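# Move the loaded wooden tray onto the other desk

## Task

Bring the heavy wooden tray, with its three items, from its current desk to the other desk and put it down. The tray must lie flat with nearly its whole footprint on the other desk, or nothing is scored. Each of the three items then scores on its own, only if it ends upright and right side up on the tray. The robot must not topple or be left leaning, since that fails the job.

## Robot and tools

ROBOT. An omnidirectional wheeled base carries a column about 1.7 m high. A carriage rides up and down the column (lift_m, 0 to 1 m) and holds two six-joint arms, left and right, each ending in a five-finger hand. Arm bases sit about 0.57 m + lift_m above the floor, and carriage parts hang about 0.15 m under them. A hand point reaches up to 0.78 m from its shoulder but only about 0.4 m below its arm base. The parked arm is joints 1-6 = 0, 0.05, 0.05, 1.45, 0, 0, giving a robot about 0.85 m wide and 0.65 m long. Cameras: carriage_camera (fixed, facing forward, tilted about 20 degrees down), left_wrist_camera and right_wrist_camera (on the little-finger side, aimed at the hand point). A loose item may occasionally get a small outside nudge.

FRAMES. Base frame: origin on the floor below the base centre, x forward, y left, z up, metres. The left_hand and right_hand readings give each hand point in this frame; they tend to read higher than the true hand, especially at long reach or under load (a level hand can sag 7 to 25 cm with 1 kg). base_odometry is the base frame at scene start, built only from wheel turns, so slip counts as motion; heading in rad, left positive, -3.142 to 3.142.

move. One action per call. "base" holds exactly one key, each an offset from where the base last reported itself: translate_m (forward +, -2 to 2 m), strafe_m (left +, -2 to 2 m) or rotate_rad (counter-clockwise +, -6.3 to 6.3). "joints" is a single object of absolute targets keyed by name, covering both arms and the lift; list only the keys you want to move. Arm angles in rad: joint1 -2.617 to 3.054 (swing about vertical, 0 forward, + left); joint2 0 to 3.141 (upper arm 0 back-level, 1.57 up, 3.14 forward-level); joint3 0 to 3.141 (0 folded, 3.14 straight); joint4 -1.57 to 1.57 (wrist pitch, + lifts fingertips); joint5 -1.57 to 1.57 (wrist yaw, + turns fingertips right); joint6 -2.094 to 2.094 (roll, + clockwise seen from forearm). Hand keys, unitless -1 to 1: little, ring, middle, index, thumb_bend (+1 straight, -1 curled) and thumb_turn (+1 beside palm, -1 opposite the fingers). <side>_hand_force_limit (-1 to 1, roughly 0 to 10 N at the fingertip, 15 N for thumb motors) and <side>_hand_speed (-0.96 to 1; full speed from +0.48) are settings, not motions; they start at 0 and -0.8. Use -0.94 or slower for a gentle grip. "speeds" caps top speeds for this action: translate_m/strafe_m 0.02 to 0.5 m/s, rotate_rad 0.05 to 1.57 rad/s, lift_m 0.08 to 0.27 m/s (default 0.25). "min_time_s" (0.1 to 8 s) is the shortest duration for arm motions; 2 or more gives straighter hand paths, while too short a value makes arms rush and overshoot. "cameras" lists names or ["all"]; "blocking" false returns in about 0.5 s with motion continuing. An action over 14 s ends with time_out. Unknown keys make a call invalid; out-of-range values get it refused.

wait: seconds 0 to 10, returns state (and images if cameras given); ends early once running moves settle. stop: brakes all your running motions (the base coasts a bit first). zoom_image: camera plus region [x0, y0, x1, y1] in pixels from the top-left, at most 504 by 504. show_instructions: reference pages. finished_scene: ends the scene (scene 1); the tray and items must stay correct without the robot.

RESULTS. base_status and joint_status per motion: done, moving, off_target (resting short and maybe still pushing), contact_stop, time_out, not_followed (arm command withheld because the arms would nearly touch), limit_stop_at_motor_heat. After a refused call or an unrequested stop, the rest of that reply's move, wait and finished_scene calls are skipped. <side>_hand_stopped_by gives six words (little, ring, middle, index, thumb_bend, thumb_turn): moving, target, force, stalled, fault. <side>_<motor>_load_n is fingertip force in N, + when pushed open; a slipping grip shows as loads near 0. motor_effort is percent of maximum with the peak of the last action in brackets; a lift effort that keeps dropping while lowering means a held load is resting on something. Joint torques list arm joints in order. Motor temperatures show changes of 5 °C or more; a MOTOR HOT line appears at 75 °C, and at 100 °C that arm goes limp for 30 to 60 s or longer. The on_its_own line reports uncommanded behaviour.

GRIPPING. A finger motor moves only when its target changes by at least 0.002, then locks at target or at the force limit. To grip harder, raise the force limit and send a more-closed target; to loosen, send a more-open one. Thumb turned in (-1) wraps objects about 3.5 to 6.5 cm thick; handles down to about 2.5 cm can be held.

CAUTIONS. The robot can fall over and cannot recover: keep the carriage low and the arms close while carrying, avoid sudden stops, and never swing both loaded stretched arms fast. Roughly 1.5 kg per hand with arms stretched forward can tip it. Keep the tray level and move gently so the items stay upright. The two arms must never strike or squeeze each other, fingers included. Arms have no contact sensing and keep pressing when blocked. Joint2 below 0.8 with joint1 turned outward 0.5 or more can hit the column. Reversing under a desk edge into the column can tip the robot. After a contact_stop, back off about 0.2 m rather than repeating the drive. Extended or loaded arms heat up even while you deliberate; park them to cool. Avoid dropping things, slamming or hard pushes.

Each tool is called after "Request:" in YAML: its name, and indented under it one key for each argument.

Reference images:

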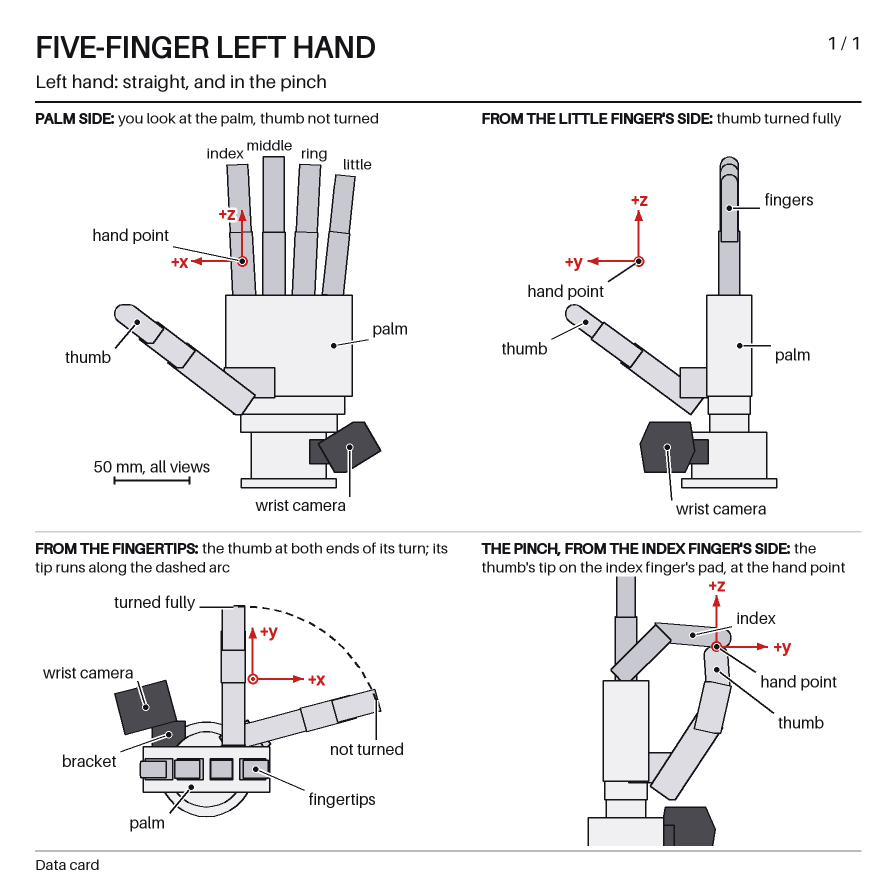

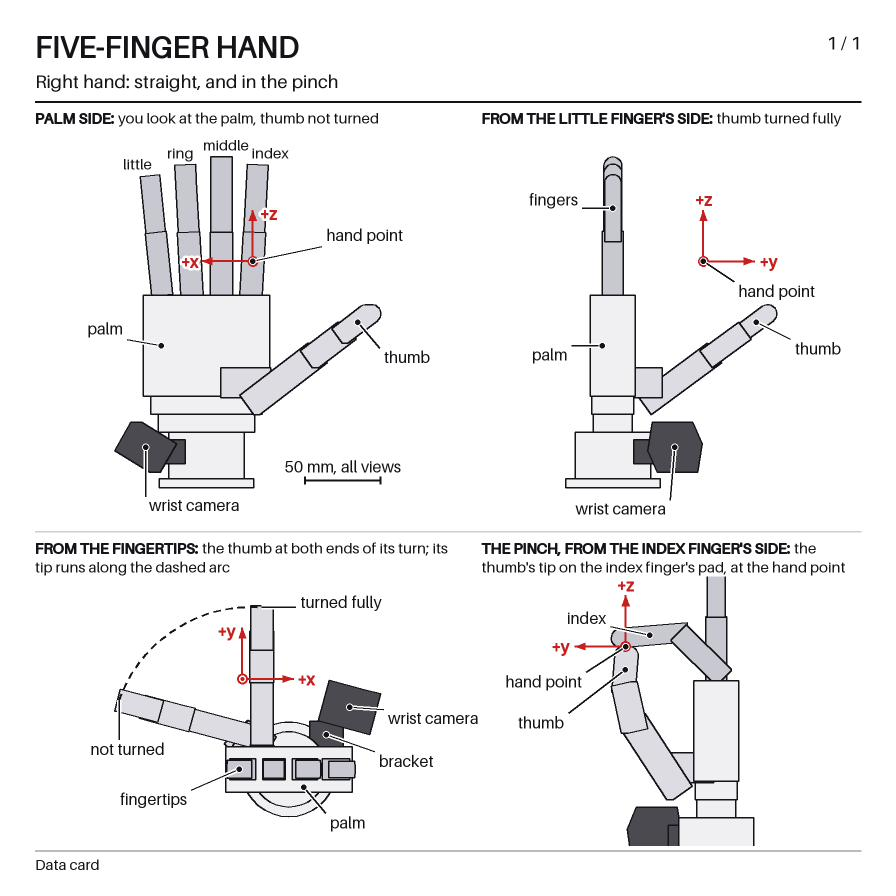

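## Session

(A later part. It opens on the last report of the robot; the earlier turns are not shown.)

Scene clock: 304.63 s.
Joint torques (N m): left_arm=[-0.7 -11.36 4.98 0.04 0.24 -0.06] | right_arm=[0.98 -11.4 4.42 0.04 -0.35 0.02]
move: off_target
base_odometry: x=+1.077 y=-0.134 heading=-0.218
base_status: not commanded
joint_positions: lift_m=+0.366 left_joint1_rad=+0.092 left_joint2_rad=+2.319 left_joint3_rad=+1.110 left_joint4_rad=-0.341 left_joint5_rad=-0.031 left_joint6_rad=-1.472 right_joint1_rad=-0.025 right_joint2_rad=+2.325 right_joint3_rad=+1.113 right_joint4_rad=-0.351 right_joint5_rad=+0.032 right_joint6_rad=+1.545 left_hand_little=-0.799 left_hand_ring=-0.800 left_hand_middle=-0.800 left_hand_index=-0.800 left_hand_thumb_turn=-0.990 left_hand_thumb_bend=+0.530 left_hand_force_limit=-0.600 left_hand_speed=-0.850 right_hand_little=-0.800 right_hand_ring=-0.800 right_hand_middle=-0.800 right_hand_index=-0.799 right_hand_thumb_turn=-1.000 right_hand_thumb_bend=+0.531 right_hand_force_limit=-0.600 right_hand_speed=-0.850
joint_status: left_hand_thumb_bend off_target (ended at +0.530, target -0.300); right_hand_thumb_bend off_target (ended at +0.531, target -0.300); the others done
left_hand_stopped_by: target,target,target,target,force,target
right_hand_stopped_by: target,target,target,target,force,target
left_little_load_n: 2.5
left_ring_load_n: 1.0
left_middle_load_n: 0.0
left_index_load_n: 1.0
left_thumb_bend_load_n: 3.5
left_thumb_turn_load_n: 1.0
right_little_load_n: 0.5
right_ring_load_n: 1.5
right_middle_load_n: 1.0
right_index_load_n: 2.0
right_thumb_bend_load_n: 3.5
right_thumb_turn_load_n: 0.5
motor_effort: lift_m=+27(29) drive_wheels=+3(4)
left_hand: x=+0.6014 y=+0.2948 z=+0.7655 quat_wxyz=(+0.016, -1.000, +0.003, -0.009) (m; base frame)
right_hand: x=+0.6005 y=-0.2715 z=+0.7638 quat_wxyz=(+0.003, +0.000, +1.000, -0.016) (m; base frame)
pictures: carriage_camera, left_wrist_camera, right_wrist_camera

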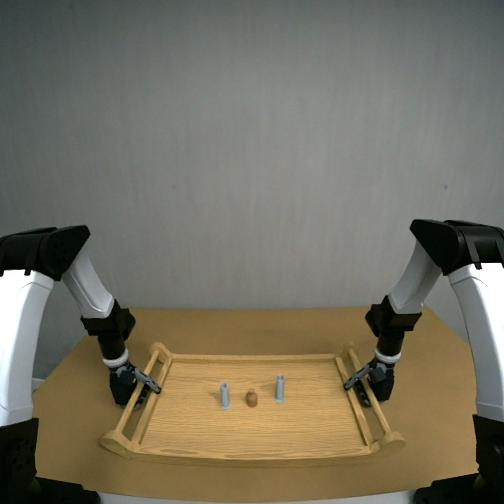

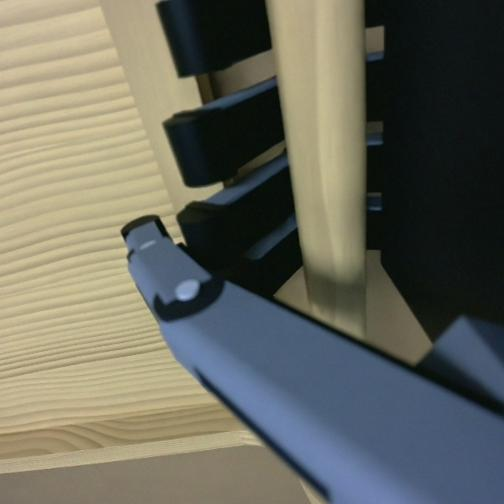

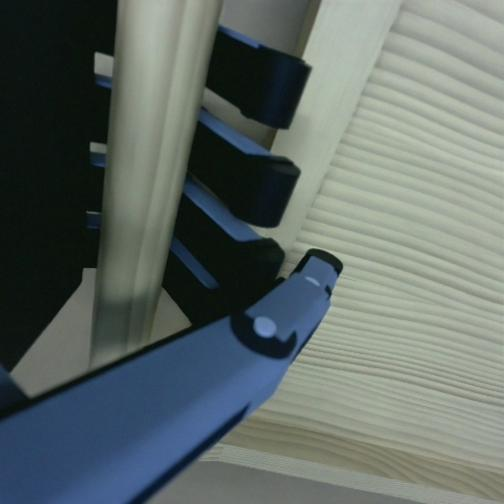

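Request:
move:
  joints: {"lift_m": 0.386}
  speeds: {"lift_m": 0.08}
  cameras: ["carriage_camera"]

Scene clock: 310.37 s.
Joint torques (N m): left_arm=[-0.43 -12.16 4.82 0.1 0.28 -0.07] | right_arm=[0.98 -11.95 4.67 0.09 -0.36 0]
move: done
base_odometry: x=+1.077 y=-0.134 heading=-0.218
base_status: not commanded
joint_positions: lift_m=+0.385 left_joint1_rad=+0.092 left_joint2_rad=+2.329 left_joint3_rad=+1.110 left_joint4_rad=-0.349 left_joint5_rad=-0.033 left_joint6_rad=-1.472 right_joint1_rad=-0.025 right_joint2_rad=+2.330 right_joint3_rad=+1.109 right_joint4_rad=-0.361 right_joint5_rad=+0.033 right_joint6_rad=+1.547 left_hand_little=-0.799 left_hand_ring=-0.800 left_hand_middle=-0.800 left_hand_index=-0.800 left_hand_thumb_turn=-0.990 left_hand_thumb_bend=+0.530 left_hand_force_limit=-0.600 left_hand_speed=-0.850 right_hand_little=-0.800 right_hand_ring=-0.800 right_hand_middle=-0.800 right_hand_index=-0.799 right_hand_thumb_turn=-1.000 right_hand_thumb_bend=+0.531 right_hand_force_limit=-0.600 right_hand_speed=-0.850
joint_status: all done
left_hand_stopped_by: target,target,target,target,force,target
right_hand_stopped_by: target,target,target,target,force,target
left_little_load_n: 2.0
left_ring_load_n: 1.0
left_middle_load_n: 0.5
left_index_load_n: 2.0
left_thumb_bend_load_n: 3.0
left_thumb_turn_load_n: 0.5
right_little_load_n: 0.5
right_ring_load_n: 0.5
right_middle_load_n: 1.0
right_index_load_n: 3.0
right_thumb_bend_load_n: 3.5
right_thumb_turn_load_n: 0.5
motor_effort: lift_m=+33(44) drive_wheels=-4(5)
left_hand: x=+0.5963 y=+0.2946 z=+0.7809 quat_wxyz=(+0.017, -1.000, +0.003, +0.000) (m; base frame)
right_hand: x=+0.5948 y=-0.2718 z=+0.7801 quat_wxyz=(-0.006, +0.000, +1.000, -0.016) (m; base frame)
pictures: carriage_camera

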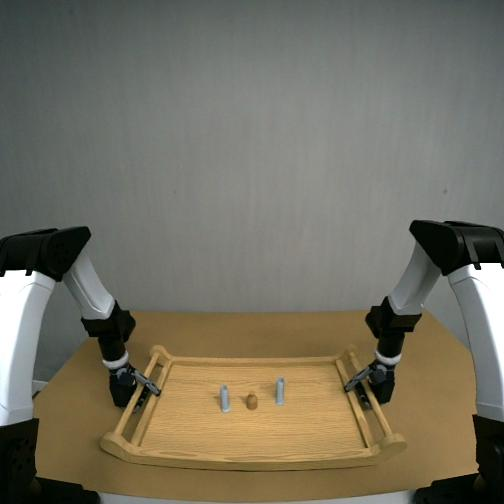

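Request:
zoom_image:
  camera: "carriage_camera"
  region: [90, 340, 420, 504]

Request:
move:
  joints: {"lift_m": 0.401}
  speeds: {"lift_m": 0.08}
  cameras: ["all"]

Request:
zoom_image:
  camera: "carriage_camera"
  region: [90, 340, 420, 504]

Scaled by 1.527 from the camera's 504x504 image, which has a finer 720x720 frame.

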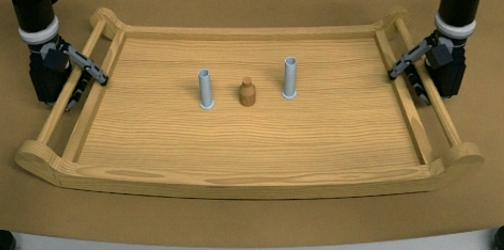

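Scene clock: 312.73 s.
Joint torques (N m): left_arm=[-0.58 -12.63 4.89 0.08 0.27 -0.08] | right_arm=[0.98 -12.23 4.64 0.08 -0.36 0]
move: done
base_odometry: x=+1.077 y=-0.134 heading=-0.218
base_status: not commanded
joint_positions: lift_m=+0.400 left_joint1_rad=+0.092 left_joint2_rad=+2.333 left_joint3_rad=+1.110 left_joint4_rad=-0.348 left_joint5_rad=-0.034 left_joint6_rad=-1.472 right_joint1_rad=-0.025 right_joint2_rad=+2.334 right_joint3_rad=+1.109 right_joint4_rad=-0.361 right_joint5_rad=+0.033 right_joint6_rad=+1.548 left_hand_little=-0.799 left_hand_ring=-0.800 left_hand_middle=-0.800 left_hand_index=-0.800 left_hand_thumb_turn=-0.990 left_hand_thumb_bend=+0.530 left_hand_force_limit=-0.600 left_hand_speed=-0.850 right_hand_little=-0.800 right_hand_ring=-0.800 right_hand_middle=-0.800 right_hand_index=-0.799 right_hand_thumb_turn=-1.000 right_hand_thumb_bend=+0.531 right_hand_force_limit=-0.600 right_hand_speed=-0.850
joint_status: all done
left_hand_stopped_by: target,target,target,target,force,target
right_hand_stopped_by: target,target,target,target,force,target
left_little_load_n: 2.0
left_ring_load_n: 1.0
left_middle_load_n: 0.5
left_index_load_n: 1.5
left_thumb_bend_load_n: 3.0
left_thumb_turn_load_n: 0.5
right_little_load_n: 0.5
right_ring_load_n: 0.5
right_middle_load_n: 0.5
right_index_load_n: 3.0
right_thumb_bend_load_n: 3.5
right_thumb_turn_load_n: 1.0
motor_effort: lift_m=+35(43) drive_wheels=+3(5)
left_hand: x=+0.5954 y=+0.2947 z=+0.7943 quat_wxyz=(+0.017, -1.000, +0.003, +0.002) (m; base frame)
right_hand: x=+0.5939 y=-0.2718 z=+0.7939 quat_wxyz=(-0.007, +0.001, +1.000, -0.016) (m; base frame)
pictures: carriage_camera, left_wrist_camera, right_wrist_camera

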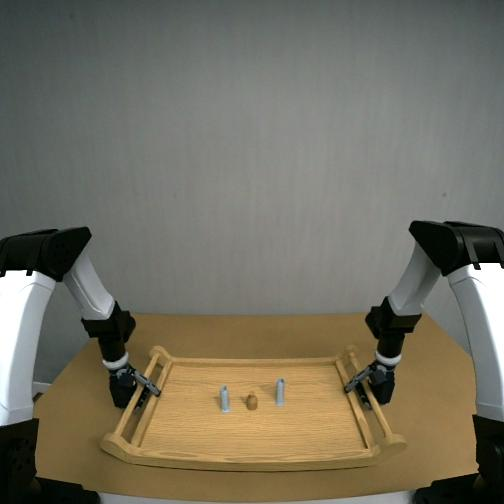

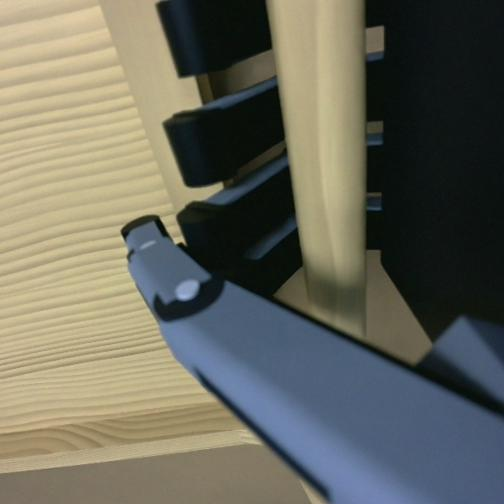

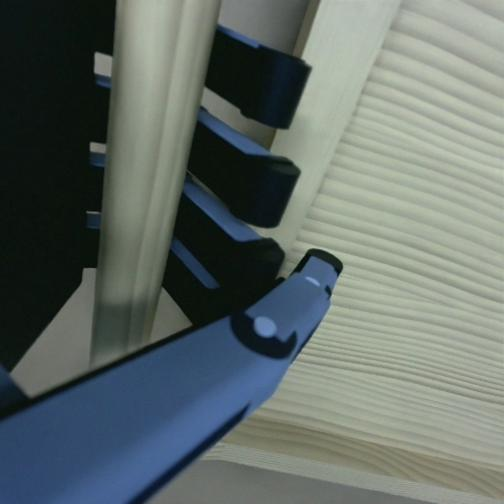

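Scaled by 1.527 from the camera's 504x504 image, which has a finer 720x720 frame.

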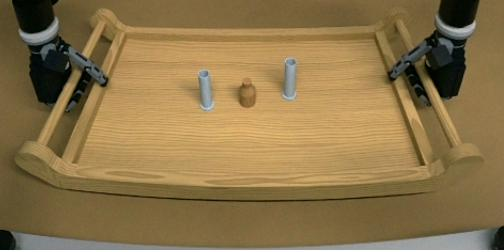

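Request:
move:
  joints: {"lift_m": 0.46}
  speeds: {"lift_m": 0.08}
  cameras: ["all"]

Request:
zoom_image:
  camera: "carriage_camera"
  region: [90, 340, 420, 504]

Scene clock: 321.57 s.
Joint torques (N m): left_arm=[-0.44 -12.88 4.74 0.09 0.26 -0.06] | right_arm=[1.01 -12.44 4.62 0.11 -0.37 0]
Motor temperatures (°C): left_arm=[19 36 26 21 20 19] | right_arm=[21 41 25 22 22 19]
move: done
base_odometry: x=+1.077 y=-0.134 heading=-0.218
base_status: not commanded
joint_positions: lift_m=+0.459 left_joint1_rad=+0.092 left_joint2_rad=+2.335 left_joint3_rad=+1.109 left_joint4_rad=-0.348 left_joint5_rad=-0.034 left_joint6_rad=-1.472 right_joint1_rad=-0.025 right_joint2_rad=+2.336 right_joint3_rad=+1.109 right_joint4_rad=-0.361 right_joint5_rad=+0.033 right_joint6_rad=+1.548 left_hand_little=-0.799 left_hand_ring=-0.800 left_hand_middle=-0.800 left_hand_index=-0.800 left_hand_thumb_turn=-0.990 left_hand_thumb_bend=+0.530 left_hand_force_limit=-0.600 left_hand_speed=-0.850 right_hand_little=-0.800 right_hand_ring=-0.800 right_hand_middle=-0.800 right_hand_index=-0.799 right_hand_thumb_turn=-1.000 right_hand_thumb_bend=+0.531 right_hand_force_limit=-0.600 right_hand_speed=-0.850
joint_status: all done
left_hand_stopped_by: target,target,target,target,force,target
right_hand_stopped_by: target,target,target,target,force,target
left_little_load_n: 2.0
left_ring_load_n: 0.5
left_middle_load_n: 0.5
left_index_load_n: 2.0
left_thumb_bend_load_n: 3.0
left_thumb_turn_load_n: 0.5
right_little_load_n: 0.5
right_ring_load_n: 0.0
right_middle_load_n: 0.5
right_index_load_n: 3.0
right_thumb_bend_load_n: 3.5
right_thumb_turn_load_n: 0.5
motor_effort: lift_m=+37(46) drive_wheels=+3(5)
left_hand: x=+0.5945 y=+0.2946 z=+0.8525 quat_wxyz=(+0.017, -1.000, +0.003, +0.003) (m; base frame)
right_hand: x=+0.5931 y=-0.2717 z=+0.8522 quat_wxyz=(-0.009, +0.001, +1.000, -0.016) (m; base frame)
pictures: carriage_camera, left_wrist_camera, right_wrist_camera

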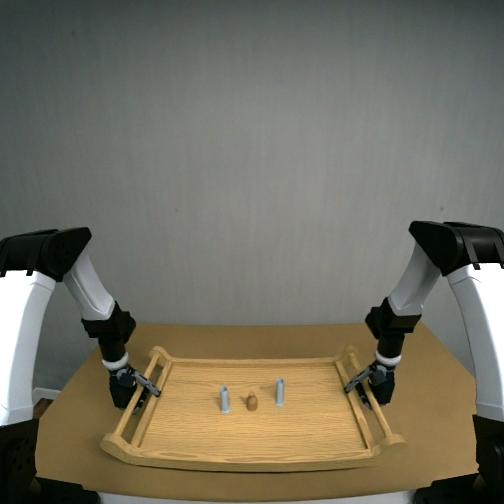

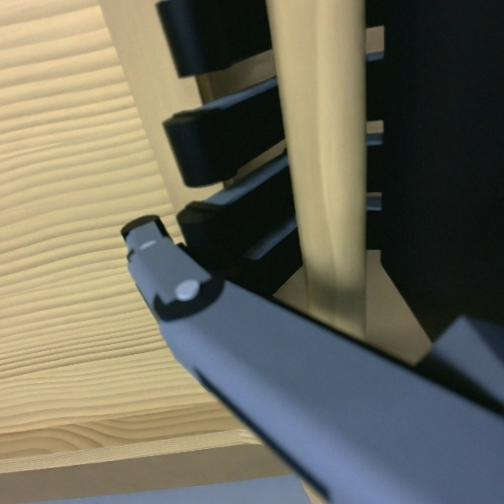

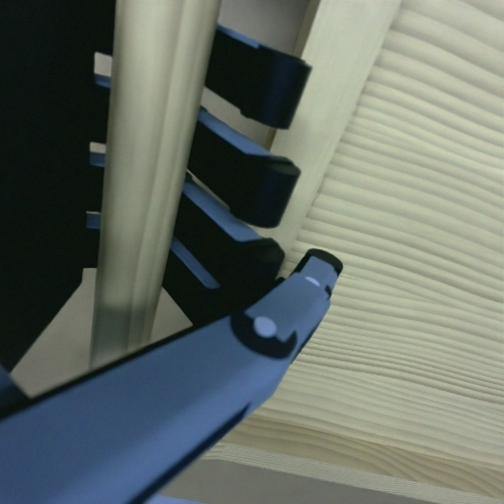

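Scaled by 1.527 from the camera's 504x504 image, which has a finer 720x720 frame.

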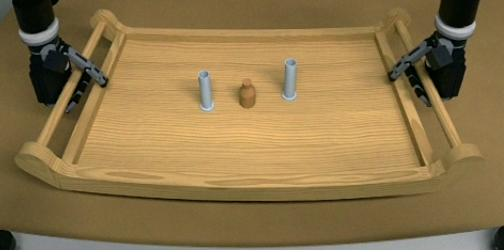

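Request:
move:
  base: {"translate_m": -0.65}
  speeds: {"translate_m": 0.15}
  cameras: ["carriage_camera"]

Request:
zoom_image:
  camera: "carriage_camera"
  region: [90, 340, 420, 504]

Scene clock: 328.20 s.
Joint torques (N m): left_arm=[-0.59 -12.96 4.92 0.12 0.28 -0.06] | right_arm=[0.99 -12.4 4.66 0.11 -0.38 -0.01]
move: done
base_odometry: x=+0.442 y=+0.007 heading=-0.218
base_status: done
joint_positions: lift_m=+0.459 left_joint1_rad=+0.092 left_joint2_rad=+2.335 left_joint3_rad=+1.109 left_joint4_rad=-0.349 left_joint5_rad=-0.035 left_joint6_rad=-1.472 right_joint1_rad=-0.025 right_joint2_rad=+2.336 right_joint3_rad=+1.109 right_joint4_rad=-0.364 right_joint5_rad=+0.035 right_joint6_rad=+1.548 left_hand_little=-0.799 left_hand_ring=-0.800 left_hand_middle=-0.800 left_hand_index=-0.800 left_hand_thumb_turn=-0.990 left_hand_thumb_bend=+0.530 left_hand_force_limit=-0.600 left_hand_speed=-0.850 right_hand_little=-0.800 right_hand_ring=-0.800 right_hand_middle=-0.800 right_hand_index=-0.799 right_hand_thumb_turn=-1.000 right_hand_thumb_bend=+0.531 right_hand_force_limit=-0.600 right_hand_speed=-0.850
joint_status: not commanded
left_hand_stopped_by: target,target,target,target,force,target
right_hand_stopped_by: target,target,target,target,force,target
left_little_load_n: 1.5
left_ring_load_n: 0.5
left_middle_load_n: 0.5
left_index_load_n: 2.0
left_thumb_bend_load_n: 3.0
left_thumb_turn_load_n: 0.5
right_little_load_n: 0.5
right_ring_load_n: 0.5
right_middle_load_n: 0.5
right_index_load_n: 3.0
right_thumb_bend_load_n: 3.5
right_thumb_turn_load_n: 0.5
motor_effort: lift_m=+38(40) drive_wheels=-2(11)
left_hand: x=+0.5940 y=+0.2947 z=+0.8525 quat_wxyz=(+0.017, -1.000, +0.003, +0.004) (m; base frame)
right_hand: x=+0.5923 y=-0.2720 z=+0.8520 quat_wxyz=(-0.010, +0.001, +1.000, -0.017) (m; base frame)
pictures: carriage_camera

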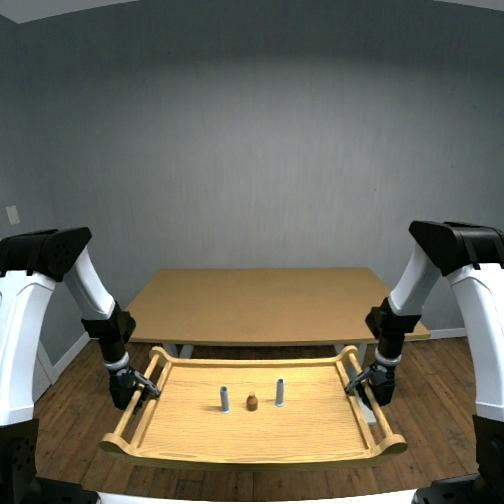

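Scaled by 1.527 from the camera's 504x504 image, which has a finer 720x720 frame.

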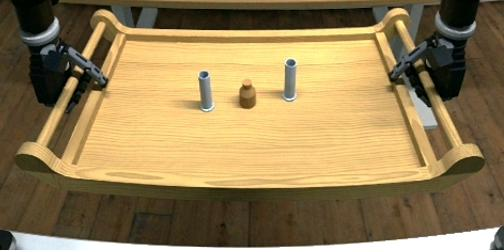

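Request:
move:
  base: {"rotate_rad": -3.142}
  speeds: {"rotate_rad": 0.35}
  cameras: ["carriage_camera"]

Request:
zoom_image:
  camera: "carriage_camera"
  region: [90, 260, 420, 504]

Scene clock: 340.57 s.
Joint torques (N m): left_arm=[0.16 -12.93 4.89 0.03 0.36 -0.07] | right_arm=[0.99 -12.4 4.63 0.11 -0.43 -0.05]
move: done
base_odometry: x=+0.442 y=+0.007 heading=+2.923
base_status: done
joint_positions: lift_m=+0.459 left_joint1_rad=+0.085 left_joint2_rad=+2.335 left_joint3_rad=+1.109 left_joint4_rad=-0.344 left_joint5_rad=-0.044 left_joint6_rad=-1.472 right_joint1_rad=-0.025 right_joint2_rad=+2.336 right_joint3_rad=+1.109 right_joint4_rad=-0.364 right_joint5_rad=+0.040 right_joint6_rad=+1.552 left_hand_little=-0.799 left_hand_ring=-0.800 left_hand_middle=-0.800 left_hand_index=-0.800 left_hand_thumb_turn=-0.990 left_hand_thumb_bend=+0.530 left_hand_force_limit=-0.600 left_hand_speed=-0.850 right_hand_little=-0.800 right_hand_ring=-0.800 right_hand_middle=-0.800 right_hand_index=-0.799 right_hand_thumb_turn=-1.000 right_hand_thumb_bend=+0.531 right_hand_force_limit=-0.600 right_hand_speed=-0.850
joint_status: not commanded
left_hand_stopped_by: target,target,target,target,force,target
right_hand_stopped_by: target,target,target,target,force,target
left_little_load_n: 2.0
left_ring_load_n: 0.5
left_middle_load_n: 0.5
left_index_load_n: 1.5
left_thumb_bend_load_n: 3.0
left_thumb_turn_load_n: 1.0
right_little_load_n: 0.0
right_ring_load_n: 0.0
right_middle_load_n: 0.5
right_index_load_n: 3.5
right_thumb_bend_load_n: 3.5
right_thumb_turn_load_n: 0.5
motor_effort: lift_m=+36(41) drive_wheels=+6(10)
left_hand: x=+0.5953 y=+0.2942 z=+0.8521 quat_wxyz=(+0.022, -1.000, +0.007, +0.002) (m; base frame)
right_hand: x=+0.5925 y=-0.2731 z=+0.8518 quat_wxyz=(-0.010, +0.003, +1.000, -0.020) (m; base frame)
pictures: carriage_camera

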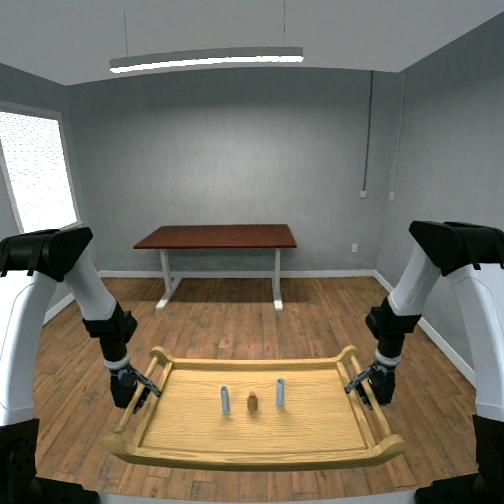

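Scaled by 1.527 from the camera's 504x504 image, which has a finer 720x720 frame.

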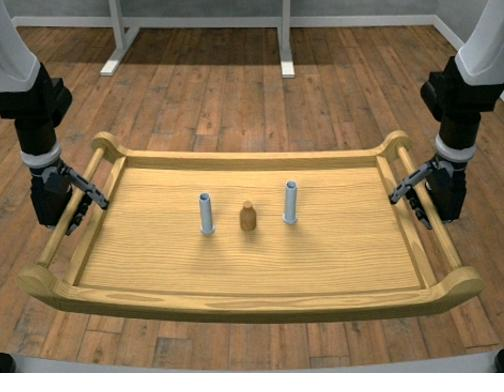

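Request:
move:
  base: {"strafe_m": 0.35}
  speeds: {"strafe_m": 0.15}
  cameras: []

Request:
move:
  base: {"translate_m": 1.2}
  speeds: {"translate_m": 0.2}
  cameras: ["carriage_camera"]

Request:
zoom_image:
  camera: "carriage_camera"
  region: [40, 220, 460, 504]

Scene clock: 347.27 s.
Joint torques (N m): left_arm=[-0.09 -12.94 4.52 0.09 0.32 -0.11] | right_arm=[0.79 -12.42 4.62 0.11 -0.42 -0.05]
Motor temperatures (°C): left_arm=[19 41 27 21 20 19] | right_arm=[21 44 25 22 22 19]
move: done
base_odometry: x=+0.366 y=-0.335 heading=+2.922
base_status: done
joint_positions: lift_m=+0.459 left_joint1_rad=+0.087 left_joint2_rad=+2.335 left_joint3_rad=+1.109 left_joint4_rad=-0.343 left_joint5_rad=-0.045 left_joint6_rad=-1.469 right_joint1_rad=-0.023 right_joint2_rad=+2.336 right_joint3_rad=+1.109 right_joint4_rad=-0.364 right_joint5_rad=+0.039 right_joint6_rad=+1.552 left_hand_little=-0.799 left_hand_ring=-0.800 left_hand_middle=-0.800 left_hand_index=-0.800 left_hand_thumb_turn=-0.990 left_hand_thumb_bend=+0.530 left_hand_force_limit=-0.600 left_hand_speed=-0.850 right_hand_little=-0.800 right_hand_ring=-0.800 right_hand_middle=-0.800 right_hand_index=-0.799 right_hand_thumb_turn=-1.000 right_hand_thumb_bend=+0.531 right_hand_force_limit=-0.600 right_hand_speed=-0.850
joint_status: not commanded
left_hand_stopped_by: target,target,target,target,force,target
right_hand_stopped_by: target,target,target,target,force,target
left_little_load_n: 2.0
left_ring_load_n: 1.0
left_middle_load_n: 0.0
left_index_load_n: 1.5
left_thumb_bend_load_n: 3.0
left_thumb_turn_load_n: 1.0
right_little_load_n: 0.5
right_ring_load_n: 0.0
right_middle_load_n: 0.5
right_index_load_n: 3.0
right_thumb_bend_load_n: 3.5
right_thumb_turn_load_n: 0.5
motor_effort: lift_m=+34(41) drive_wheels=-8(11)
left_hand: x=+0.5952 y=+0.2949 z=+0.8521 quat_wxyz=(+0.022, -1.000, +0.007, +0.001) (m; base frame)
right_hand: x=+0.5925 y=-0.2723 z=+0.8518 quat_wxyz=(-0.010, +0.002, +1.000, -0.019) (m; base frame)
pictures: none
No camera images: "cameras" was empty.

Scene clock: 354.37 s.
Joint torques (N m): left_arm=[0.09 -12.98 4.89 -0.01 0.32 -0.11] | right_arm=[0.83 -12.37 4.67 0.11 -0.41 -0.05]
move: done
base_odometry: x=-0.806 y=-0.075 heading=+2.923
base_status: done
joint_positions: lift_m=+0.459 left_joint1_rad=+0.087 left_joint2_rad=+2.335 left_joint3_rad=+1.109 left_joint4_rad=-0.344 left_joint5_rad=-0.044 left_joint6_rad=-1.469 right_joint1_rad=-0.023 right_joint2_rad=+2.336 right_joint3_rad=+1.109 right_joint4_rad=-0.365 right_joint5_rad=+0.038 right_joint6_rad=+1.552 left_hand_little=-0.799 left_hand_ring=-0.800 left_hand_middle=-0.800 left_hand_index=-0.800 left_hand_thumb_turn=-0.990 left_hand_thumb_bend=+0.530 left_hand_force_limit=-0.600 left_hand_speed=-0.850 right_hand_little=-0.800 right_hand_ring=-0.800 right_hand_middle=-0.800 right_hand_index=-0.799 right_hand_thumb_turn=-1.000 right_hand_thumb_bend=+0.531 right_hand_force_limit=-0.600 right_hand_speed=-0.850
joint_status: not commanded
left_hand_stopped_by: target,target,target,target,force,target
right_hand_stopped_by: target,target,target,target,force,target
left_little_load_n: 2.0
left_ring_load_n: 1.0
left_middle_load_n: 0.5
left_index_load_n: 1.5
left_thumb_bend_load_n: 3.5
left_thumb_turn_load_n: 0.5
right_little_load_n: 0.0
right_ring_load_n: 0.0
right_middle_load_n: 0.5
right_index_load_n: 3.0
right_thumb_bend_load_n: 3.5
right_thumb_turn_load_n: 0.5
motor_effort: lift_m=+33(42) drive_wheels=-5(9)
left_hand: x=+0.5950 y=+0.2948 z=+0.8521 quat_wxyz=(+0.022, -1.000, +0.007, +0.002) (m; base frame)
right_hand: x=+0.5924 y=-0.2720 z=+0.8519 quat_wxyz=(-0.011, +0.002, +1.000, -0.019) (m; base frame)
pictures: carriage_camera

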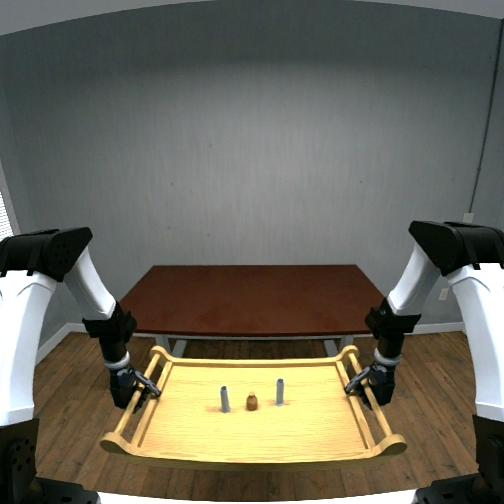

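Scaled by 1.200 from the camera's 504x504 image, which has a finer 720x720 frame.

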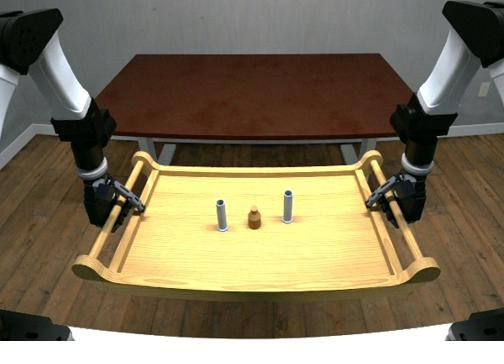

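Request:
zoom_image:
  camera: "carriage_camera"
  region: [110, 310, 250, 360]

Request:
zoom_image:
  camera: "carriage_camera"
  region: [250, 310, 390, 360]

Request:
zoom_image:
  camera: "carriage_camera"
  region: [130, 250, 400, 290]

Scaled by 3.600 from the camera's 504x504 image, which has a finer 720x720 frame.

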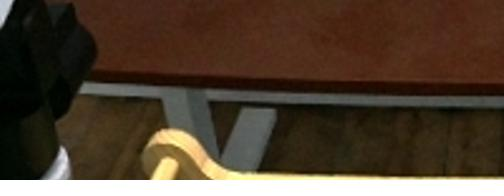

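Scaled by 3.600 from the camera's 504x504 image, which has a finer 720x720 frame.

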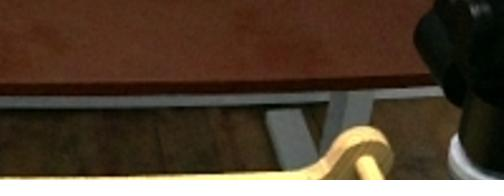

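Scaled by 1.867 from the camera's 504x504 image, which has a finer 720x720 frame.

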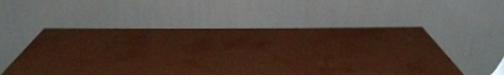

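Request:
move:
  base: {"translate_m": 0.716}
  speeds: {"translate_m": 0.18}
  cameras: ["carriage_camera"]

Request:
zoom_image:
  camera: "carriage_camera"
  region: [80, 340, 420, 504]

Scene clock: 367.20 s.
Joint torques (N m): left_arm=[-0.12 -12.94 4.85 0 0.36 -0.09] | right_arm=[0.81 -12.45 4.64 0.11 -0.41 -0.05]
move: done
base_odometry: x=-1.505 y=+0.079 heading=+2.924
base_status: done
joint_positions: lift_m=+0.459 left_joint1_rad=+0.087 left_joint2_rad=+2.335 left_joint3_rad=+1.109 left_joint4_rad=-0.344 left_joint5_rad=-0.044 left_joint6_rad=-1.469 right_joint1_rad=-0.023 right_joint2_rad=+2.336 right_joint3_rad=+1.109 right_joint4_rad=-0.365 right_joint5_rad=+0.037 right_joint6_rad=+1.552 left_hand_little=-0.799 left_hand_ring=-0.800 left_hand_middle=-0.800 left_hand_index=-0.800 left_hand_thumb_turn=-0.990 left_hand_thumb_bend=+0.530 left_hand_force_limit=-0.600 left_hand_speed=-0.850 right_hand_little=-0.800 right_hand_ring=-0.800 right_hand_middle=-0.800 right_hand_index=-0.799 right_hand_thumb_turn=-1.000 right_hand_thumb_bend=+0.531 right_hand_force_limit=-0.600 right_hand_speed=-0.850
joint_status: not commanded
left_hand_stopped_by: target,target,target,target,force,target
right_hand_stopped_by: target,target,target,target,force,target
left_little_load_n: 2.0
left_ring_load_n: 0.5
left_middle_load_n: 0.0
left_index_load_n: 1.5
left_thumb_bend_load_n: 3.5
left_thumb_turn_load_n: 1.0
right_little_load_n: 0.5
right_ring_load_n: 0.0
right_middle_load_n: 0.5
right_index_load_n: 3.0
right_thumb_bend_load_n: 3.0
right_thumb_turn_load_n: 1.0
motor_effort: lift_m=+34(41) drive_wheels=-5(10)
left_hand: x=+0.5950 y=+0.2946 z=+0.8521 quat_wxyz=(+0.022, -1.000, +0.007, +0.002) (m; base frame)
right_hand: x=+0.5924 y=-0.2720 z=+0.8519 quat_wxyz=(-0.011, +0.002, +1.000, -0.018) (m; base frame)
pictures: carriage_camera

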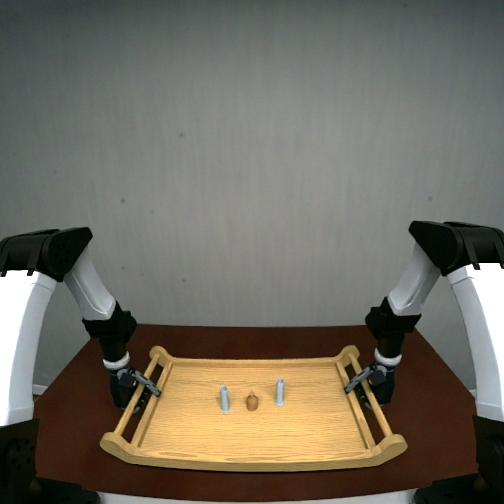

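Scaled by 1.482 from the camera's 504x504 image, which has a finer 720x720 frame.

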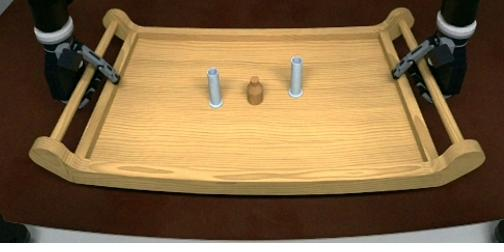

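Request:
move:
  joints: {"lift_m": 0.408}
  speeds: {"lift_m": 0.08}
  cameras: []

Request:
move:
  joints: {"lift_m": 0.398}
  speeds: {"lift_m": 0.08}
  cameras: []

Request:
move:
  joints: {"lift_m": 0.39}
  speeds: {"lift_m": 0.08}
  cameras: ["carriage_camera"]

Request:
zoom_image:
  camera: "carriage_camera"
  region: [80, 340, 420, 504]

Scene clock: 371.33 s.
Joint torques (N m): left_arm=[-0.05 -13.05 4.94 -0.03 0.35 -0.07] | right_arm=[0.81 -12.56 4.64 0.11 -0.41 -0.05]
move: done
base_odometry: x=-1.505 y=+0.079 heading=+2.924
base_status: not commanded
joint_positions: lift_m=+0.408 left_joint1_rad=+0.087 left_joint2_rad=+2.337 left_joint3_rad=+1.109 left_joint4_rad=-0.344 left_joint5_rad=-0.043 left_joint6_rad=-1.469 right_joint1_rad=-0.023 right_joint2_rad=+2.337 right_joint3_rad=+1.109 right_joint4_rad=-0.364 right_joint5_rad=+0.037 right_joint6_rad=+1.552 left_hand_little=-0.799 left_hand_ring=-0.800 left_hand_middle=-0.800 left_hand_index=-0.800 left_hand_thumb_turn=-0.990 left_hand_thumb_bend=+0.530 left_hand_force_limit=-0.600 left_hand_speed=-0.850 right_hand_little=-0.800 right_hand_ring=-0.800 right_hand_middle=-0.800 right_hand_index=-0.799 right_hand_thumb_turn=-1.000 right_hand_thumb_bend=+0.531 right_hand_force_limit=-0.600 right_hand_speed=-0.850
joint_status: all done
left_hand_stopped_by: target,target,target,target,force,target
right_hand_stopped_by: target,target,target,target,force,target
left_little_load_n: 2.0
left_ring_load_n: 1.0
left_middle_load_n: 0.0
left_index_load_n: 1.5
left_thumb_bend_load_n: 3.0
left_thumb_turn_load_n: 0.5
right_little_load_n: 0.5
right_ring_load_n: 0.0
right_middle_load_n: 0.5
right_index_load_n: 3.5
right_thumb_bend_load_n: 3.0
right_thumb_turn_load_n: 1.0
motor_effort: lift_m=+30(34) drive_wheels=-4(6)
left_hand: x=+0.5945 y=+0.2945 z=+0.8001 quat_wxyz=(+0.022, -1.000, +0.007, +0.003) (m; base frame)
right_hand: x=+0.5921 y=-0.2720 z=+0.7999 quat_wxyz=(-0.011, +0.002, +1.000, -0.018) (m; base frame)
pictures: none
No camera images: "cameras" was empty.

Scene clock: 371.83 s.
Joint torques (N m): left_arm=[-0.12 -13.15 4.96 0.07 0.45 -0.11] | right_arm=[0.84 -12.78 4.66 0.1 -0.39 -0.05]
move: done
base_odometry: x=-1.505 y=+0.079 heading=+2.924
base_status: not commanded
joint_positions: lift_m=+0.398 left_joint1_rad=+0.087 left_joint2_rad=+2.338 left_joint3_rad=+1.109 left_joint4_rad=-0.345 left_joint5_rad=-0.043 left_joint6_rad=-1.469 right_joint1_rad=-0.023 right_joint2_rad=+2.339 right_joint3_rad=+1.109 right_joint4_rad=-0.364 right_joint5_rad=+0.037 right_joint6_rad=+1.552 left_hand_little=-0.799 left_hand_ring=-0.800 left_hand_middle=-0.800 left_hand_index=-0.800 left_hand_thumb_turn=-0.990 left_hand_thumb_bend=+0.530 left_hand_force_limit=-0.600 left_hand_speed=-0.850 right_hand_little=-0.800 right_hand_ring=-0.800 right_hand_middle=-0.800 right_hand_index=-0.799 right_hand_thumb_turn=-1.000 right_hand_thumb_bend=+0.531 right_hand_force_limit=-0.600 right_hand_speed=-0.850
joint_status: all done
left_hand_stopped_by: target,target,target,target,force,target
right_hand_stopped_by: target,target,target,target,force,target
left_little_load_n: 2.0
left_ring_load_n: 1.0
left_middle_load_n: 0.5
left_index_load_n: 1.5
left_thumb_bend_load_n: 3.5
left_thumb_turn_load_n: 0.5
right_little_load_n: 0.5
right_ring_load_n: 0.5
right_middle_load_n: 0.5
right_index_load_n: 3.5
right_thumb_bend_load_n: 3.5
right_thumb_turn_load_n: 0.5
motor_effort: lift_m=+26(32) drive_wheels=-5(5)
left_hand: x=+0.5939 y=+0.2945 z=+0.7898 quat_wxyz=(+0.021, -1.000, +0.007, +0.004) (m; base frame)
right_hand: x=+0.5916 y=-0.2720 z=+0.7893 quat_wxyz=(-0.012, +0.002, +1.000, -0.018) (m; base frame)
pictures: none
No camera images: "cameras" was empty.

Scene clock: 372.43 s.
Joint torques (N m): left_arm=[-0.02 -13.39 4.79 -0.02 0.39 -0.11] | right_arm=[0.79 -12.85 4.77 0.1 -0.41 -0.05]
move: done
base_odometry: x=-1.505 y=+0.079 heading=+2.924
base_status: not commanded
joint_positions: lift_m=+0.390 left_joint1_rad=+0.087 left_joint2_rad=+2.339 left_joint3_rad=+1.109 left_joint4_rad=-0.346 left_joint5_rad=-0.043 left_joint6_rad=-1.469 right_joint1_rad=-0.023 right_joint2_rad=+2.340 right_joint3_rad=+1.108 right_joint4_rad=-0.364 right_joint5_rad=+0.037 right_joint6_rad=+1.552 left_hand_little=-0.799 left_hand_ring=-0.800 left_hand_middle=-0.800 left_hand_index=-0.800 left_hand_thumb_turn=-0.990 left_hand_thumb_bend=+0.530 left_hand_force_limit=-0.600 left_hand_speed=-0.850 right_hand_little=-0.800 right_hand_ring=-0.800 right_hand_middle=-0.800 right_hand_index=-0.799 right_hand_thumb_turn=-1.000 right_hand_thumb_bend=+0.531 right_hand_force_limit=-0.600 right_hand_speed=-0.850
joint_status: all done
left_hand_stopped_by: target,target,target,target,force,target
right_hand_stopped_by: target,target,target,target,force,target
left_little_load_n: 2.0
left_ring_load_n: 0.5
left_middle_load_n: 0.0
left_index_load_n: 1.5
left_thumb_bend_load_n: 3.0
left_thumb_turn_load_n: 0.5
right_little_load_n: 0.0
right_ring_load_n: 0.0
right_middle_load_n: 0.5
right_index_load_n: 3.5
right_thumb_bend_load_n: 3.5
right_thumb_turn_load_n: 0.5
motor_effort: lift_m=+30(33) drive_wheels=-5(6)
left_hand: x=+0.5933 y=+0.2944 z=+0.7812 quat_wxyz=(+0.021, -1.000, +0.007, +0.005) (m; base frame)
right_hand: x=+0.5904 y=-0.2719 z=+0.7806 quat_wxyz=(-0.013, +0.002, +1.000, -0.018) (m; base frame)
pictures: carriage_camera

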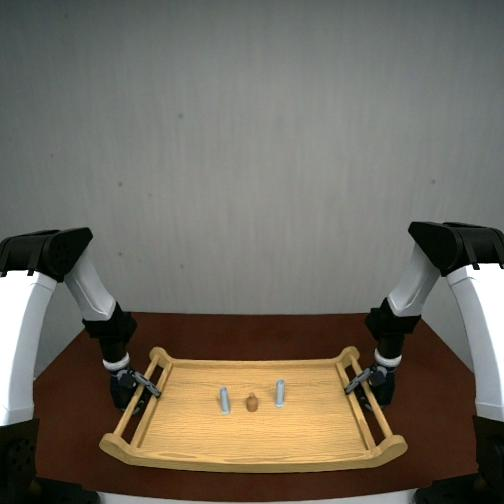

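Scaled by 1.482 from the camera's 504x504 image, which has a finer 720x720 frame.

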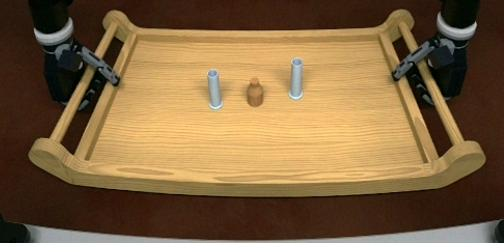

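Request:
move:
  joints: {"lift_m": 0.383}
  speeds: {"lift_m": 0.08}
  cameras: []

Request:
move:
  joints: {"lift_m": 0.377}
  speeds: {"lift_m": 0.08}
  cameras: []

Request:
move:
  joints: {"lift_m": 0.371}
  speeds: {"lift_m": 0.08}
  cameras: ["all"]

Request:
zoom_image:
  camera: "carriage_camera"
  region: [80, 340, 420, 504]

Scene clock: 375.20 s.
Joint torques (N m): left_arm=[-0.09 -13.5 4.85 0.05 0.36 -0.08] | right_arm=[0.81 -12.98 4.67 0.1 -0.41 -0.05]
move: done
base_odometry: x=-1.505 y=+0.079 heading=+2.924
base_status: not commanded
joint_positions: lift_m=+0.383 left_joint1_rad=+0.087 left_joint2_rad=+2.341 left_joint3_rad=+1.109 left_joint4_rad=-0.345 left_joint5_rad=-0.043 left_joint6_rad=-1.469 right_joint1_rad=-0.023 right_joint2_rad=+2.342 right_joint3_rad=+1.108 right_joint4_rad=-0.364 right_joint5_rad=+0.037 right_joint6_rad=+1.552 left_hand_little=-0.799 left_hand_ring=-0.800 left_hand_middle=-0.800 left_hand_index=-0.800 left_hand_thumb_turn=-0.990 left_hand_thumb_bend=+0.530 left_hand_force_limit=-0.600 left_hand_speed=-0.850 right_hand_little=-0.800 right_hand_ring=-0.800 right_hand_middle=-0.800 right_hand_index=-0.799 right_hand_thumb_turn=-1.000 right_hand_thumb_bend=+0.531 right_hand_force_limit=-0.600 right_hand_speed=-0.850
joint_status: all done
left_hand_stopped_by: target,target,target,target,force,target
right_hand_stopped_by: target,target,target,target,force,target
left_little_load_n: 2.0
left_ring_load_n: 0.5
left_middle_load_n: 0.0
left_index_load_n: 1.5
left_thumb_bend_load_n: 3.0
left_thumb_turn_load_n: 1.0
right_little_load_n: 0.5
right_ring_load_n: 0.0
right_middle_load_n: 0.5
right_index_load_n: 3.0
right_thumb_bend_load_n: 3.5
right_thumb_turn_load_n: 0.5
motor_effort: lift_m=+30(35) drive_wheels=+3(7)
left_hand: x=+0.5930 y=+0.2944 z=+0.7736 quat_wxyz=(+0.021, -1.000, +0.007, +0.005) (m; base frame)
right_hand: x=+0.5900 y=-0.2719 z=+0.7731 quat_wxyz=(-0.014, +0.002, +1.000, -0.018) (m; base frame)
pictures: none
No camera images: "cameras" was empty.

Scene clock: 375.77 s.
Joint torques (N m): left_arm=[-0.05 -13.5 5.01 0.05 0.35 -0.03] | right_arm=[0.8 -13.01 4.88 0.03 -0.41 -0.06]
move: done
base_odometry: x=-1.505 y=+0.079 heading=+2.924
base_status: not commanded
joint_positions: lift_m=+0.377 left_joint1_rad=+0.087 left_joint2_rad=+2.341 left_joint3_rad=+1.109 left_joint4_rad=-0.340 left_joint5_rad=-0.042 left_joint6_rad=-1.472 right_joint1_rad=-0.023 right_joint2_rad=+2.342 right_joint3_rad=+1.107 right_joint4_rad=-0.354 right_joint5_rad=+0.037 right_joint6_rad=+1.552 left_hand_little=-0.799 left_hand_ring=-0.800 left_hand_middle=-0.800 left_hand_index=-0.800 left_hand_thumb_turn=-0.990 left_hand_thumb_bend=+0.530 left_hand_force_limit=-0.600 left_hand_speed=-0.850 right_hand_little=-0.800 right_hand_ring=-0.800 right_hand_middle=-0.800 right_hand_index=-0.800 right_hand_thumb_turn=-1.000 right_hand_thumb_bend=+0.531 right_hand_force_limit=-0.600 right_hand_speed=-0.850
joint_status: all done
left_hand_stopped_by: target,target,target,target,force,target
right_hand_stopped_by: target,target,target,target,force,target
left_little_load_n: 2.0
left_ring_load_n: 0.5
left_middle_load_n: 0.0
left_index_load_n: 0.5
left_thumb_bend_load_n: 3.0
left_thumb_turn_load_n: 0.5
right_little_load_n: 2.0
right_ring_load_n: 0.5
right_middle_load_n: 0.5
right_index_load_n: 0.5
right_thumb_bend_load_n: 3.5
right_thumb_turn_load_n: 0.5
motor_effort: lift_m=+29(32) drive_wheels=+3(5)
left_hand: x=+0.5945 y=+0.2943 z=+0.7678 quat_wxyz=(+0.021, -1.000, +0.006, +0.003) (m; base frame)
right_hand: x=+0.5922 y=-0.2720 z=+0.7672 quat_wxyz=(-0.010, +0.002, +1.000, -0.018) (m; base frame)
pictures: none
No camera images: "cameras" was empty.

Scene clock: 376.33 s.
Joint torques (N m): left_arm=[-0.02 -13.19 4.9 0.02 0.35 -0.06] | right_arm=[0.8 -13.04 4.92 -0.09 -0.41 -0.05]
move: done
base_odometry: x=-1.505 y=+0.079 heading=+2.924
base_status: not commanded
joint_positions: lift_m=+0.371 left_joint1_rad=+0.087 left_joint2_rad=+2.340 left_joint3_rad=+1.109 left_joint4_rad=-0.341 left_joint5_rad=-0.041 left_joint6_rad=-1.474 right_joint1_rad=-0.023 right_joint2_rad=+2.342 right_joint3_rad=+1.107 right_joint4_rad=-0.341 right_joint5_rad=+0.037 right_joint6_rad=+1.552 left_hand_little=-0.799 left_hand_ring=-0.800 left_hand_middle=-0.800 left_hand_index=-0.800 left_hand_thumb_turn=-0.990 left_hand_thumb_bend=+0.530 left_hand_force_limit=-0.600 left_hand_speed=-0.850 right_hand_little=-0.800 right_hand_ring=-0.800 right_hand_middle=-0.800 right_hand_index=-0.800 right_hand_thumb_turn=-1.000 right_hand_thumb_bend=+0.531 right_hand_force_limit=-0.600 right_hand_speed=-0.850
joint_status: all done
left_hand_stopped_by: target,target,target,target,force,target
right_hand_stopped_by: target,target,target,target,force,target
left_little_load_n: 2.0
left_ring_load_n: 0.0
left_middle_load_n: 0.0
left_index_load_n: 0.0
left_thumb_bend_load_n: 3.0
left_thumb_turn_load_n: 1.0
right_little_load_n: 2.5
right_ring_load_n: 0.5
right_middle_load_n: 0.5
right_index_load_n: 0.0
right_thumb_bend_load_n: 3.5
right_thumb_turn_load_n: 1.0
motor_effort: lift_m=+27(32) drive_wheels=+3(7)
left_hand: x=+0.5947 y=+0.2941 z=+0.7623 quat_wxyz=(+0.020, -1.000, +0.005, +0.003) (m; base frame)
right_hand: x=+0.5957 y=-0.2720 z=+0.7615 quat_wxyz=(-0.003, +0.002, +1.000, -0.019) (m; base frame)
pictures: carriage_camera, left_wrist_camera, right_wrist_camera

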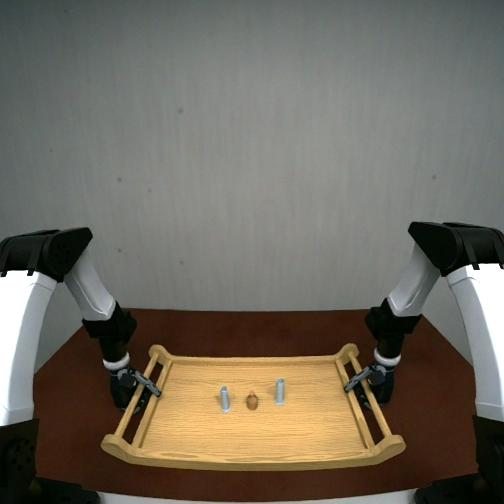

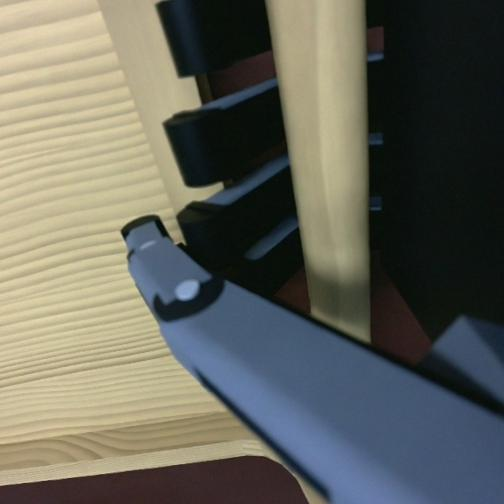

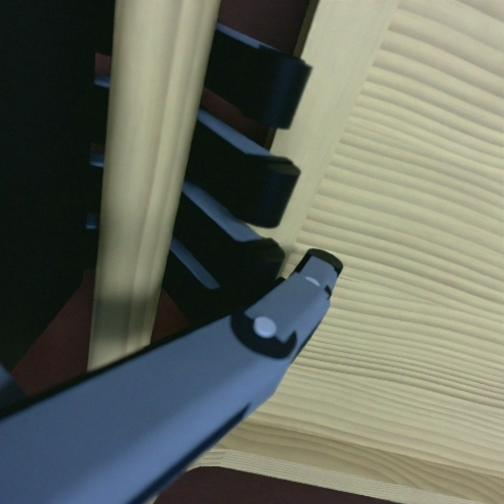

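Scaled by 1.482 from the camera's 504x504 image, which has a finer 720x720 frame.

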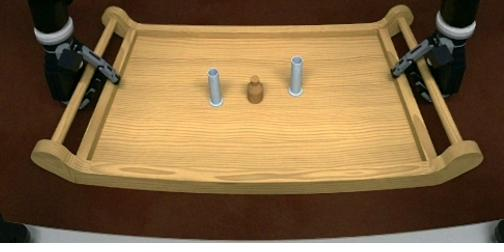

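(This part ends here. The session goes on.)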